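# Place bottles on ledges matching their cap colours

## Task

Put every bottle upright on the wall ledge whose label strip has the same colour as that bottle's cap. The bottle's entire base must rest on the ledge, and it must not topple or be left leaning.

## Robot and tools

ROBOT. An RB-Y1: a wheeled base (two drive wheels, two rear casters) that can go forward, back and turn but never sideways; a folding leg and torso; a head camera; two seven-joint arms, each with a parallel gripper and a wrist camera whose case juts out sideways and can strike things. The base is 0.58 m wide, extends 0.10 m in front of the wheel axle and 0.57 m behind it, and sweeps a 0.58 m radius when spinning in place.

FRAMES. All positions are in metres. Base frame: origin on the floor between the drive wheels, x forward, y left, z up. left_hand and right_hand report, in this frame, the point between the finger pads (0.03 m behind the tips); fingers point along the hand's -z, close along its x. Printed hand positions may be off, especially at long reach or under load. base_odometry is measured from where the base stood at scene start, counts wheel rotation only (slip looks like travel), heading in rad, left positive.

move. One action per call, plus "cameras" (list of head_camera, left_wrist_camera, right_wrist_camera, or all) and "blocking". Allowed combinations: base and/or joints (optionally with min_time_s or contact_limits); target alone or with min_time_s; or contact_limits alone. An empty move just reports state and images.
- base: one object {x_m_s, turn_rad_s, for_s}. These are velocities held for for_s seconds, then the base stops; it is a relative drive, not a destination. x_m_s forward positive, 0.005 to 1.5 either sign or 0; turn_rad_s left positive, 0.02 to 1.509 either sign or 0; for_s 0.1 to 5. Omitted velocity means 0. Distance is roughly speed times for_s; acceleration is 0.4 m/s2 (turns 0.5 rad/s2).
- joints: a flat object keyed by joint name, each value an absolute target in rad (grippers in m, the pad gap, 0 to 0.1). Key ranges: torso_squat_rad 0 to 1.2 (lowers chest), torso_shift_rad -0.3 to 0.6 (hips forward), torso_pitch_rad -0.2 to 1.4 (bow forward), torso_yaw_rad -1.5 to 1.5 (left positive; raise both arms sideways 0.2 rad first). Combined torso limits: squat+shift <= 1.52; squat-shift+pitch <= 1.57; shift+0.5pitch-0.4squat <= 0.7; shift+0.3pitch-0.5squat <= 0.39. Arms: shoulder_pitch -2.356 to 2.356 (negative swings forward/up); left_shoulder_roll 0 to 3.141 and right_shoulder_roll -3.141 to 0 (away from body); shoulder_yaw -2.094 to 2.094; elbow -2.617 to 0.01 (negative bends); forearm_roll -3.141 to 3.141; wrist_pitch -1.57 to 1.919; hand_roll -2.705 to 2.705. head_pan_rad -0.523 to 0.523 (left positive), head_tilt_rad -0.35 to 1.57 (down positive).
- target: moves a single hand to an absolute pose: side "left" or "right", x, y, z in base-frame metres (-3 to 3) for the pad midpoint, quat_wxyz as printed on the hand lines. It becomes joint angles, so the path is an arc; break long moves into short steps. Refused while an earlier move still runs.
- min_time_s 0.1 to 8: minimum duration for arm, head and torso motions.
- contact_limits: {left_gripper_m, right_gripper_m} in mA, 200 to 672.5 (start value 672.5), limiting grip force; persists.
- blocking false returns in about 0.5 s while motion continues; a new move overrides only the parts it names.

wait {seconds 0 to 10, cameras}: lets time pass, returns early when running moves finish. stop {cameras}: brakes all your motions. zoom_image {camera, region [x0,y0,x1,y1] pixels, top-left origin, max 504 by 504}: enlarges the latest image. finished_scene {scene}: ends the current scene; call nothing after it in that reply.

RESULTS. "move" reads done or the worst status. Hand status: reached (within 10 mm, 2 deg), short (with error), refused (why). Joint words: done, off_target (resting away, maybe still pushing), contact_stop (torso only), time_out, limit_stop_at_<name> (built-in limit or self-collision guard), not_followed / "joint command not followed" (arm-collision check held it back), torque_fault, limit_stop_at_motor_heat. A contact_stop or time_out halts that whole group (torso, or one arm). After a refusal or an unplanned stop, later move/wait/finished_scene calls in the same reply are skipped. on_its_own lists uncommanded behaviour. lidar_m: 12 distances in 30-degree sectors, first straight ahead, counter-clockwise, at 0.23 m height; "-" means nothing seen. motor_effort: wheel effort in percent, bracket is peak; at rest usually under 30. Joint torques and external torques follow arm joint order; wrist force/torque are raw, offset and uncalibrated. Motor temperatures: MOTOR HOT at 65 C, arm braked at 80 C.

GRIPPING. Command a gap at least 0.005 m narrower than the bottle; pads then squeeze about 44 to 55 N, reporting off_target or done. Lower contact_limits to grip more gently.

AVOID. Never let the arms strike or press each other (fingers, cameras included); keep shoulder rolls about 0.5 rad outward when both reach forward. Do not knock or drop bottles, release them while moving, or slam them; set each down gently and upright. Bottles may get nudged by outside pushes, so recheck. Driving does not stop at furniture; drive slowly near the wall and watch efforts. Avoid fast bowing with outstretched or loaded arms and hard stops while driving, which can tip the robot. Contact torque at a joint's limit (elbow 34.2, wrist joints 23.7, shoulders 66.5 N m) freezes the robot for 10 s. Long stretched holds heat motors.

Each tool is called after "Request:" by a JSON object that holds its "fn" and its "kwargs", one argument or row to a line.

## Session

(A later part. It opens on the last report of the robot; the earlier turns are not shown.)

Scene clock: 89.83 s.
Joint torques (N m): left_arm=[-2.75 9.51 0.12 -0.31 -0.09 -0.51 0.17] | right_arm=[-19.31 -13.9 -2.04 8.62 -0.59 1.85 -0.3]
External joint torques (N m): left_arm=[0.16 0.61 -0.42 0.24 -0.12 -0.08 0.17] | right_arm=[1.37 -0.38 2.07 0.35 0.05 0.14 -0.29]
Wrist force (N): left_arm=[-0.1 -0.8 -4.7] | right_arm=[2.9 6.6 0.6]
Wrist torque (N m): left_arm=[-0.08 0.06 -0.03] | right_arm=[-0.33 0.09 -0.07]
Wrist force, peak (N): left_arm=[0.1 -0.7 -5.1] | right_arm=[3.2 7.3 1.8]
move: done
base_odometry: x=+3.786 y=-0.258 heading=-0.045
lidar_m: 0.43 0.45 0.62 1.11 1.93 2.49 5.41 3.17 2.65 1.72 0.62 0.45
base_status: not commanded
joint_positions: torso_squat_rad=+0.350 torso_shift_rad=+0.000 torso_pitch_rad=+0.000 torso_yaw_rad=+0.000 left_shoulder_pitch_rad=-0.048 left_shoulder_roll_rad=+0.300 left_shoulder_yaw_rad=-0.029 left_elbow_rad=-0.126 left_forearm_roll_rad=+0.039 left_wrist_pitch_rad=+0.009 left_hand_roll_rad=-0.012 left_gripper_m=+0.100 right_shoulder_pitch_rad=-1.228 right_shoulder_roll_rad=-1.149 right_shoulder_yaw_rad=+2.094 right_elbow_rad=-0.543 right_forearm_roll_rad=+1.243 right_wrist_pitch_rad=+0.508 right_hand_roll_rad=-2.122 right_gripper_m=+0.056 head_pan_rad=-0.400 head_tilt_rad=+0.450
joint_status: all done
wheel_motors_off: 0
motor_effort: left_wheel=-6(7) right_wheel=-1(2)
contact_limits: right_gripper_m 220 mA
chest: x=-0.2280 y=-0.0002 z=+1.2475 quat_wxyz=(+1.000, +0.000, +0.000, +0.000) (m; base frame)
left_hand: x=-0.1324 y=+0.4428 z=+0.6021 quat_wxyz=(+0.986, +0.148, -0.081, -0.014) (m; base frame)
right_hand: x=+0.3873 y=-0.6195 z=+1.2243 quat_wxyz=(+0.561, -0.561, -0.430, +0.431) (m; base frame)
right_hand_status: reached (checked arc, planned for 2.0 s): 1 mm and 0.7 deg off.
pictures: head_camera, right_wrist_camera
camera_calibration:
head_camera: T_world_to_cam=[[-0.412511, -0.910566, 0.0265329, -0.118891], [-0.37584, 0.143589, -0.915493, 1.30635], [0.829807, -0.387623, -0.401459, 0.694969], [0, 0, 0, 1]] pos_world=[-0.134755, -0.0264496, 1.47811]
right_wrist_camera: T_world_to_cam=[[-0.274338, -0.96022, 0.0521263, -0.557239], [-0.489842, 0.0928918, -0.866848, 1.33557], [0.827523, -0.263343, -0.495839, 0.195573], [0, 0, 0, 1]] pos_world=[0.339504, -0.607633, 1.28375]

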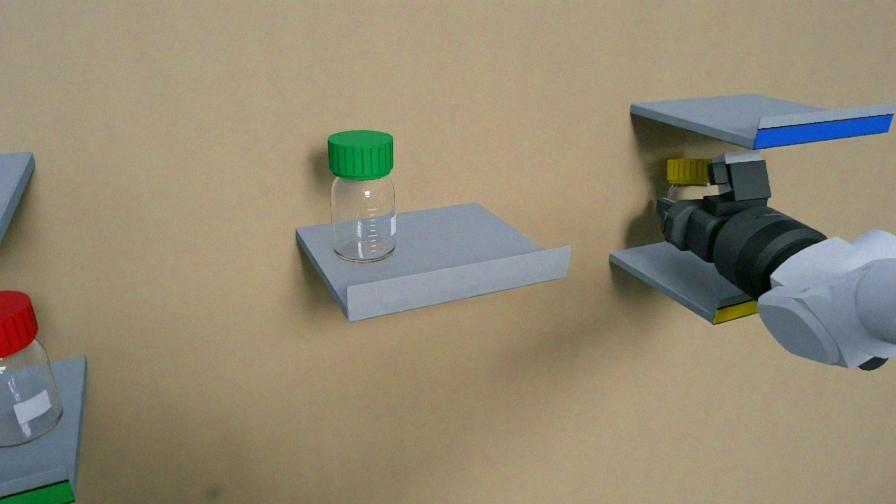

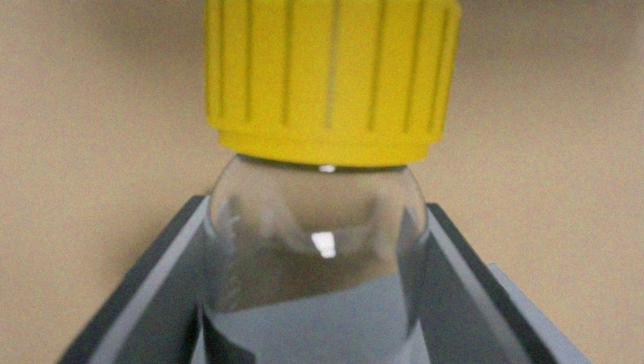

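Request:
{"fn": "move", "kwargs": {
  "target": {"side": "right", "x": 0.358, "y": -0.62, "z": 1.218, "quat_wxyz": [0.5584, -0.5584, -0.4338, 0.4338]},
  "min_time_s": 1.5
}}

Request:
{"fn": "move", "kwargs": {
  "target": {"side": "right", "x": 0.342, "y": -0.62, "z": 1.206, "quat_wxyz": [0.5584, -0.5584, -0.4338, 0.4338]},
  "min_time_s": 1.5,
  "cameras": ["head_camera", "right_wrist_camera"]
}}

Scene clock: 92.23 s.
Joint torques (N m): left_arm=[-2.84 9.85 -0.26 -0.38 -0.13 -0.44 0.25] | right_arm=[-19.76 -15.33 -6.05 6.9 -0.82 2.27 0.19]
External joint torques (N m): left_arm=[0.08 0.95 -0.8 0.16 -0.16 -0.02 0.26] | right_arm=[-1.02 -2.44 -0.19 -0.37 -0.29 0.38 0.2]
Wrist force (N): left_arm=[0.1 -0.6 -4.7] | right_arm=[3.2 6.2 0.0]
Wrist torque (N m): left_arm=[-0.13 0.08 -0.03] | right_arm=[-0.29 0.09 -0.22]
Wrist force, peak (N): left_arm=[-0.1 -0.8 -5.1] | right_arm=[0.2 -1.9 9.0]
move: done
base_odometry: x=+3.786 y=-0.258 heading=-0.045
lidar_m: 0.43 0.45 0.61 1.11 1.93 2.50 5.41 3.17 2.65 1.72 0.62 0.45
base_status: not commanded
joint_positions: torso_squat_rad=+0.350 torso_shift_rad=+0.000 torso_pitch_rad=+0.000 torso_yaw_rad=+0.000 left_shoulder_pitch_rad=-0.048 left_shoulder_roll_rad=+0.300 left_shoulder_yaw_rad=-0.029 left_elbow_rad=-0.126 left_forearm_roll_rad=+0.039 left_wrist_pitch_rad=+0.009 left_hand_roll_rad=-0.012 left_gripper_m=+0.100 right_shoulder_pitch_rad=-1.246 right_shoulder_roll_rad=-1.314 right_shoulder_yaw_rad=+2.058 right_elbow_rad=-0.835 right_forearm_roll_rad=+1.158 right_wrist_pitch_rad=+0.588 right_hand_roll_rad=-1.916 right_gripper_m=+0.056 head_pan_rad=-0.400 head_tilt_rad=+0.450
joint_status: all done
wheel_motors_off: 0
motor_effort: left_wheel=-6(7) right_wheel=+0(3)
contact_limits: right_gripper_m 220 mA
chest: x=-0.2280 y=-0.0002 z=+1.2475 quat_wxyz=(+1.000, +0.000, +0.000, +0.000) (m; base frame)
left_hand: x=-0.1323 y=+0.4428 z=+0.6020 quat_wxyz=(+0.986, +0.147, -0.081, -0.014) (m; base frame)
right_hand: x=+0.3580 y=-0.6197 z=+1.2174 quat_wxyz=(+0.557, -0.556, -0.436, +0.436) (m; base frame)
right_hand_status: reached (checked arc, planned for 1.5 s): 1 mm and 0.5 deg off.
pictures: none

Scene clock: 94.07 s.
Joint torques (N m): left_arm=[-2.89 9.59 0.22 -0.48 -0.07 -0.46 0.18] | right_arm=[-14.93 -15.92 -5.83 5.98 -0.68 1.6 0.17]
External joint torques (N m): left_arm=[0.04 0.69 -0.32 0.06 -0.1 -0.03 0.19] | right_arm=[2.97 -2.97 0.45 -0.92 -0.23 -0.35 0.18]
Wrist force (N): left_arm=[-0.1 -0.6 -4.6] | right_arm=[4.1 2.8 0.4]
Wrist torque (N m): left_arm=[-0.14 0.06 -0.05] | right_arm=[-0.19 0.07 -0.21]
Wrist force, peak (N): left_arm=[-0.1 -0.7 -5.1] | right_arm=[3.3 6.4 0.5]
move: done
base_odometry: x=+3.786 y=-0.258 heading=-0.045
lidar_m: 0.42 0.44 0.62 1.11 1.93 2.50 5.41 3.17 2.66 1.71 0.61 0.45
base_status: not commanded
joint_positions: torso_squat_rad=+0.350 torso_shift_rad=+0.000 torso_pitch_rad=+0.000 torso_yaw_rad=+0.000 left_shoulder_pitch_rad=-0.048 left_shoulder_roll_rad=+0.300 left_shoulder_yaw_rad=-0.029 left_elbow_rad=-0.126 left_forearm_roll_rad=+0.039 left_wrist_pitch_rad=+0.009 left_hand_roll_rad=-0.012 left_gripper_m=+0.100 right_shoulder_pitch_rad=-1.230 right_shoulder_roll_rad=-1.362 right_shoulder_yaw_rad=+2.053 right_elbow_rad=-0.939 right_forearm_roll_rad=+1.096 right_wrist_pitch_rad=+0.641 right_hand_roll_rad=-1.822 right_gripper_m=+0.056 head_pan_rad=-0.400 head_tilt_rad=+0.450
joint_status: all done
wheel_motors_off: 0
motor_effort: left_wheel=-6(7) right_wheel=+0(2)
contact_limits: right_gripper_m 220 mA
chest: x=-0.2280 y=-0.0002 z=+1.2475 quat_wxyz=(+1.000, +0.000, +0.000, +0.000) (m; base frame)
left_hand: x=-0.1323 y=+0.4428 z=+0.6020 quat_wxyz=(+0.986, +0.147, -0.081, -0.014) (m; base frame)
right_hand: x=+0.3423 y=-0.6198 z=+1.2064 quat_wxyz=(+0.558, -0.558, -0.434, +0.434) (m; base frame)
right_hand_status: reached (checked arc, planned for 1.5 s): 0 mm and 0.1 deg off.
pictures: head_camera, right_wrist_camera
camera_calibration:
head_camera: T_world_to_cam=[[-0.412571, -0.910537, 0.0266143, -0.118968], [-0.375772, 0.143504, -0.915534, 1.30637], [0.829808, -0.387723, -0.40136, 0.694942], [0, 0, 0, 1]] pos_world=[-0.134855, -0.0263492, 1.47811]
right_wrist_camera: T_world_to_cam=[[-0.261574, -0.963816, 0.0513555, -0.574625], [-0.489578, 0.0866375, -0.867645, 1.29501], [0.831801, -0.252096, -0.494525, 0.227766], [0, 0, 0, 1]] pos_world=[0.294246, -0.608611, 1.26576]

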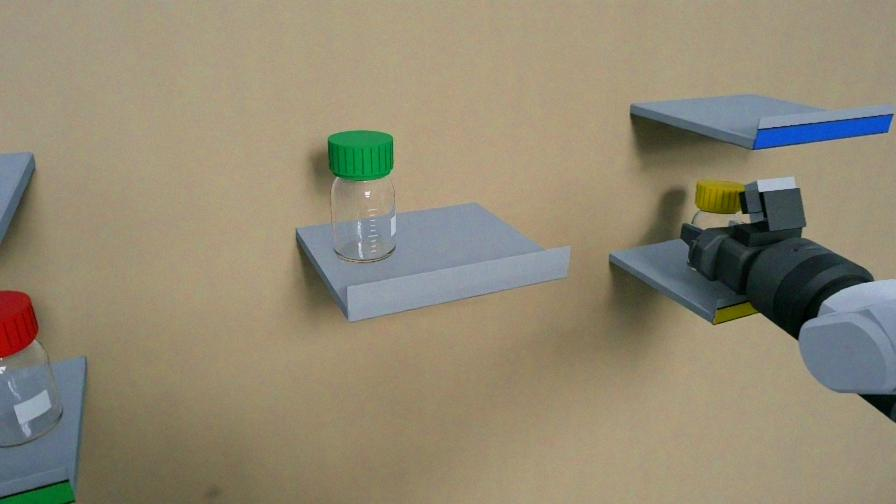

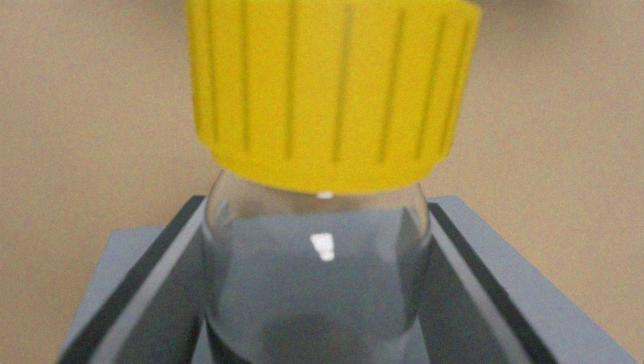

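Request:
{"fn": "move", "kwargs": {
  "target": {"side": "right", "x": 0.336, "y": -0.62, "z": 1.203, "quat_wxyz": [0.5584, -0.5584, -0.4338, 0.4338]},
  "min_time_s": 1.0,
  "cameras": ["right_wrist_camera"]
}}

Scene clock: 95.67 s.
Joint torques (N m): left_arm=[-2.6 9.63 0 -0.46 -0.1 -0.39 0.38] | right_arm=[-13.45 -14.31 -3.33 5.2 -0.49 1.26 0.04]
External joint torques (N m): left_arm=[0.32 0.73 -0.54 0.09 -0.14 0.04 0.38] | right_arm=[4.14 -1.35 3.07 -1.6 -0.06 -0.7 0.05]
Wrist force (N): left_arm=[0.0 -0.5 -4.7] | right_arm=[4.2 0.6 1.7]
Wrist torque (N m): left_arm=[-0.12 0.08 -0.05] | right_arm=[-0.32 0.05 -0.24]
Wrist force, peak (N): left_arm=[0.1 -0.7 -5.0] | right_arm=[3.2 5.5 0.6]
move: done
base_odometry: x=+3.786 y=-0.258 heading=-0.045
lidar_m: 0.43 0.45 0.63 1.11 1.93 2.49 5.41 3.17 2.65 1.72 0.62 0.45
base_status: not commanded
joint_positions: torso_squat_rad=+0.350 torso_shift_rad=+0.000 torso_pitch_rad=+0.000 torso_yaw_rad=+0.000 left_shoulder_pitch_rad=-0.048 left_shoulder_roll_rad=+0.300 left_shoulder_yaw_rad=-0.029 left_elbow_rad=-0.126 left_forearm_roll_rad=+0.039 left_wrist_pitch_rad=+0.009 left_hand_roll_rad=-0.012 left_gripper_m=+0.100 right_shoulder_pitch_rad=-1.225 right_shoulder_roll_rad=-1.380 right_shoulder_yaw_rad=+2.053 right_elbow_rad=-0.972 right_forearm_roll_rad=+1.084 right_wrist_pitch_rad=+0.658 right_hand_roll_rad=-1.801 right_gripper_m=+0.056 head_pan_rad=-0.400 head_tilt_rad=+0.450
joint_status: all done
wheel_motors_off: 0
motor_effort: left_wheel=-6(6) right_wheel=-1(2)
contact_limits: right_gripper_m 220 mA
chest: x=-0.2280 y=-0.0002 z=+1.2475 quat_wxyz=(+1.000, +0.000, +0.000, +0.000) (m; base frame)
left_hand: x=-0.1323 y=+0.4428 z=+0.6020 quat_wxyz=(+0.986, +0.147, -0.081, -0.014) (m; base frame)
right_hand: x=+0.3366 y=-0.6202 z=+1.2039 quat_wxyz=(+0.558, -0.559, -0.435, +0.433) (m; base frame)
right_hand_status: reached (checked arc, planned for 1.0 s): 1 mm and 0.1 deg off.
pictures: right_wrist_camera
camera_calibration:
right_wrist_camera: T_world_to_cam=[[-0.262727, -0.963523, 0.0509646, -0.575295], [-0.48836, 0.0872361, -0.868271, 1.29075], [0.832153, -0.253007, -0.493465, 0.229236], [0, 0, 0, 1]] pos_world=[0.288445, -0.608912, 1.26316]

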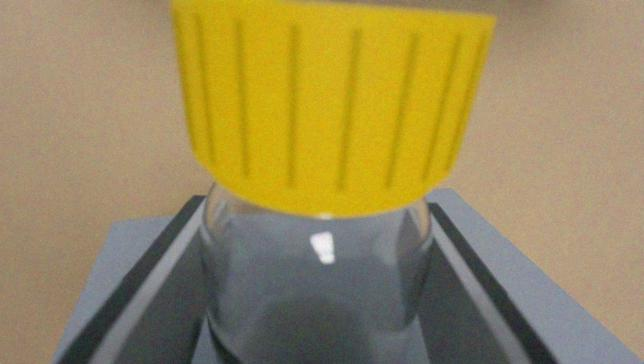

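Request:
{"fn": "move", "kwargs": {
  "joints": {"right_gripper_m": 0.1},
  "cameras": ["right_wrist_camera"]
}}

Scene clock: 97.13 s.
Joint torques (N m): left_arm=[-3.01 9.44 -0.19 -0.49 -0.07 -0.42 0.24] | right_arm=[-15.31 -13.73 -3.87 5.86 -0.36 1.56 0.25]
External joint torques (N m): left_arm=[-0.09 0.54 -0.73 0.06 -0.1 0.01 0.24] | right_arm=[2.27 -0.77 2.53 -0.92 0.07 -0.39 0.26]
Wrist force (N): left_arm=[0.2 -0.7 -4.9] | right_arm=[3.3 4.5 0.9]
Wrist torque (N m): left_arm=[-0.11 0.08 -0.04] | right_arm=[-0.23 0.13 -0.21]
Wrist force, peak (N): left_arm=[0.1 -0.5 -5.2] | right_arm=[3.5 4.9 0.3]
move: done
base_odometry: x=+3.786 y=-0.258 heading=-0.045
lidar_m: 0.43 0.45 0.61 1.10 1.93 2.49 5.41 3.18 2.66 1.72 0.62 0.45
base_status: not commanded
joint_positions: torso_squat_rad=+0.350 torso_shift_rad=+0.000 torso_pitch_rad=+0.000 torso_yaw_rad=+0.000 left_shoulder_pitch_rad=-0.048 left_shoulder_roll_rad=+0.300 left_shoulder_yaw_rad=-0.029 left_elbow_rad=-0.126 left_forearm_roll_rad=+0.039 left_wrist_pitch_rad=+0.009 left_hand_roll_rad=-0.012 left_gripper_m=+0.100 right_shoulder_pitch_rad=-1.225 right_shoulder_roll_rad=-1.380 right_shoulder_yaw_rad=+2.053 right_elbow_rad=-0.972 right_forearm_roll_rad=+1.084 right_wrist_pitch_rad=+0.658 right_hand_roll_rad=-1.801 right_gripper_m=+0.100 head_pan_rad=-0.400 head_tilt_rad=+0.450
joint_status: all done
wheel_motors_off: 0
motor_effort: left_wheel=-6(7) right_wheel=-1(2)
contact_limits: right_gripper_m 220 mA
chest: x=-0.2280 y=-0.0002 z=+1.2475 quat_wxyz=(+1.000, +0.000, +0.000, +0.000) (m; base frame)
left_hand: x=-0.1323 y=+0.4428 z=+0.6020 quat_wxyz=(+0.986, +0.147, -0.081, -0.014) (m; base frame)
right_hand: x=+0.3364 y=-0.6202 z=+1.2035 quat_wxyz=(+0.558, -0.558, -0.434, +0.434) (m; base frame)
pictures: right_wrist_camera
camera_calibration:
right_wrist_camera: T_world_to_cam=[[-0.262779, -0.963507, 0.0510085, -0.575407], [-0.489031, 0.0874287, -0.867874, 1.2903], [0.831743, -0.253004, -0.494159, 0.230059], [0, 0, 0, 1]] pos_world=[0.288443, -0.609012, 1.26286]

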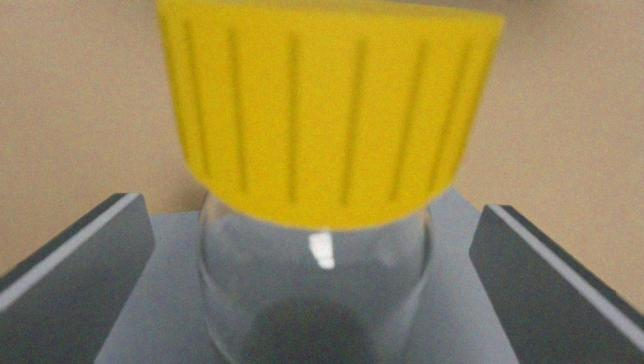

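Request:
{"fn": "move", "kwargs": {
  "target": {"side": "right", "x": 0.275, "y": -0.604, "z": 1.213, "quat_wxyz": [0.5584, -0.5584, -0.4338, 0.4338]},
  "min_time_s": 0.8
}}

Request:
{"fn": "move", "kwargs": {
  "target": {"side": "right", "x": 0.20, "y": -0.585, "z": 1.225, "quat_wxyz": [0.5584, -0.5584, -0.4338, 0.4338]},
  "min_time_s": 0.8,
  "cameras": ["head_camera", "right_wrist_camera"]
}}

Scene clock: 104.77 s.
Joint torques (N m): left_arm=[-2.94 9.8 0.16 -0.36 -0.07 -0.52 0.3] | right_arm=[-13.6 -11.82 -5.31 4.44 -0.04 1.69 -0.12]
External joint torques (N m): left_arm=[-0.02 0.89 -0.38 0.18 -0.1 -0.1 0.3] | right_arm=[0.03 -0.98 2.99 -0.57 0.08 -0.32 -0.11]
Wrist force (N): left_arm=[0.1 -0.8 -4.5] | right_arm=[2.6 4.0 0.7]
Wrist torque (N m): left_arm=[-0.10 0.07 -0.06] | right_arm=[-0.19 0.01 -0.25]
Wrist force, peak (N): left_arm=[-0.1 -0.9 -5.1] | right_arm=[2.3 -14.8 -1.1]
move: done
base_odometry: x=+3.786 y=-0.258 heading=-0.045
lidar_m: 0.43 0.45 0.62 1.11 1.93 2.49 5.41 3.17 2.65 1.73 0.62 0.45
base_status: not commanded
joint_positions: torso_squat_rad=+0.350 torso_shift_rad=+0.000 torso_pitch_rad=+0.000 torso_yaw_rad=+0.000 left_shoulder_pitch_rad=-0.048 left_shoulder_roll_rad=+0.300 left_shoulder_yaw_rad=-0.029 left_elbow_rad=-0.126 left_forearm_roll_rad=+0.039 left_wrist_pitch_rad=+0.009 left_hand_roll_rad=-0.012 left_gripper_m=+0.100 right_shoulder_pitch_rad=-1.272 right_shoulder_roll_rad=-1.649 right_shoulder_yaw_rad=+2.047 right_elbow_rad=-1.409 right_forearm_roll_rad=+1.011 right_wrist_pitch_rad=+0.747 right_hand_roll_rad=-1.548 right_gripper_m=+0.100 head_pan_rad=-0.400 head_tilt_rad=+0.450
joint_status: all done
wheel_motors_off: 0
motor_effort: left_wheel=-6(6) right_wheel=-2(3)
contact_limits: right_gripper_m 220 mA
chest: x=-0.2280 y=-0.0002 z=+1.2475 quat_wxyz=(+1.000, +0.000, +0.000, +0.000) (m; base frame)
left_hand: x=-0.1324 y=+0.4428 z=+0.6020 quat_wxyz=(+0.986, +0.147, -0.081, -0.014) (m; base frame)
right_hand: x=+0.2750 y=-0.6040 z=+1.2130 quat_wxyz=(+0.557, -0.557, -0.435, +0.435) (m; base frame)
right_hand_status: reached (checked arc, planned for 0.8 s): 0 mm and 0.3 deg off.
pictures: none

Scene clock: 105.90 s.
Joint torques (N m): left_arm=[-3.18 9.65 0.28 -0.6 -0.16 -0.64 0.31] | right_arm=[-10.04 -9.78 -6.89 2.92 0.03 1.99 0.01]
External joint torques (N m): left_arm=[-0.26 0.75 -0.25 -0.06 -0.19 -0.21 0.31] | right_arm=[-1.14 -0.84 2.13 -0.43 -0.08 0.01 0.02]
Wrist force (N): left_arm=[-0.1 -1.0 -5.0] | right_arm=[3.2 4.5 0.7]
Wrist torque (N m): left_arm=[-0.07 0.07 -0.03] | right_arm=[-0.27 0.10 -0.25]
Wrist force, peak (N): left_arm=[-0.1 -1.0 -5.0] | right_arm=[2.6 6.2 2.3]
move: done
base_odometry: x=+3.786 y=-0.258 heading=-0.045
lidar_m: 0.43 0.45 0.62 1.10 1.93 2.49 5.41 3.17 2.66 1.72 0.62 0.45
base_status: not commanded
joint_positions: torso_squat_rad=+0.350 torso_shift_rad=+0.000 torso_pitch_rad=+0.000 torso_yaw_rad=+0.000 left_shoulder_pitch_rad=-0.048 left_shoulder_roll_rad=+0.300 left_shoulder_yaw_rad=-0.029 left_elbow_rad=-0.126 left_forearm_roll_rad=+0.039 left_wrist_pitch_rad=+0.009 left_hand_roll_rad=-0.012 left_gripper_m=+0.100 right_shoulder_pitch_rad=-1.280 right_shoulder_roll_rad=-1.923 right_shoulder_yaw_rad=+2.056 right_elbow_rad=-1.778 right_forearm_roll_rad=+1.022 right_wrist_pitch_rad=+0.812 right_hand_roll_rad=-1.390 right_gripper_m=+0.100 head_pan_rad=-0.400 head_tilt_rad=+0.450
joint_status: all done
wheel_motors_off: 0
motor_effort: left_wheel=-6(6) right_wheel=-1(3)
contact_limits: right_gripper_m 220 mA
chest: x=-0.2280 y=-0.0002 z=+1.2475 quat_wxyz=(+1.000, +0.000, +0.000, +0.000) (m; base frame)
left_hand: x=-0.1324 y=+0.4428 z=+0.6020 quat_wxyz=(+0.986, +0.147, -0.081, -0.014) (m; base frame)
right_hand: x=+0.2001 y=-0.5851 z=+1.2251 quat_wxyz=(+0.558, -0.558, -0.434, +0.434) (m; base frame)
right_hand_status: reached (checked arc, planned for 0.8 s): 0 mm and 0.0 deg off.
pictures: head_camera, right_wrist_camera
camera_calibration:
head_camera: T_world_to_cam=[[-0.412496, -0.910572, 0.026577, -0.118995], [-0.375784, 0.143511, -0.915528, 1.30637], [0.82984, -0.387638, -0.401376, 0.694933], [0, 0, 0, 1]] pos_world=[-0.134855, -0.0264493, 1.47811]
right_wrist_camera: T_world_to_cam=[[-0.262875, -0.963461, 0.0513761, -0.578869], [-0.489608, 0.0873248, -0.867559, 1.23889], [0.831373, -0.253214, -0.494674, 0.363686], [0, 0, 0, 1]] pos_world=[0.152042, -0.573813, 1.28446]

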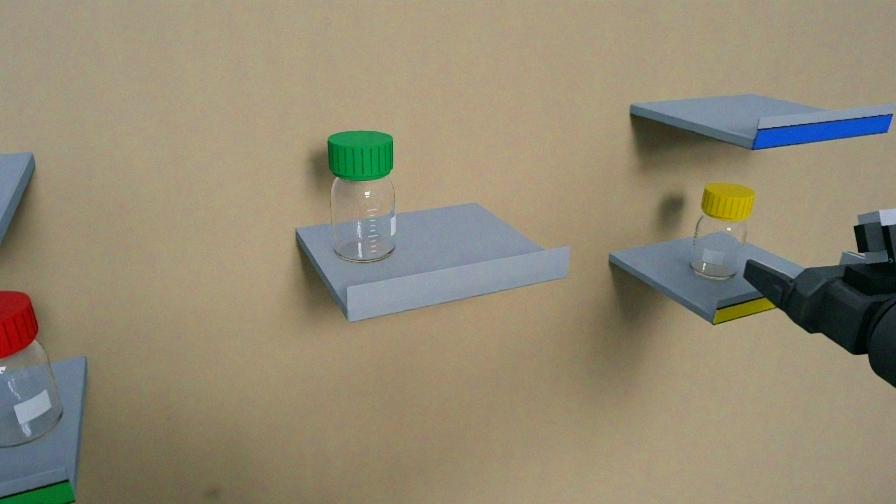

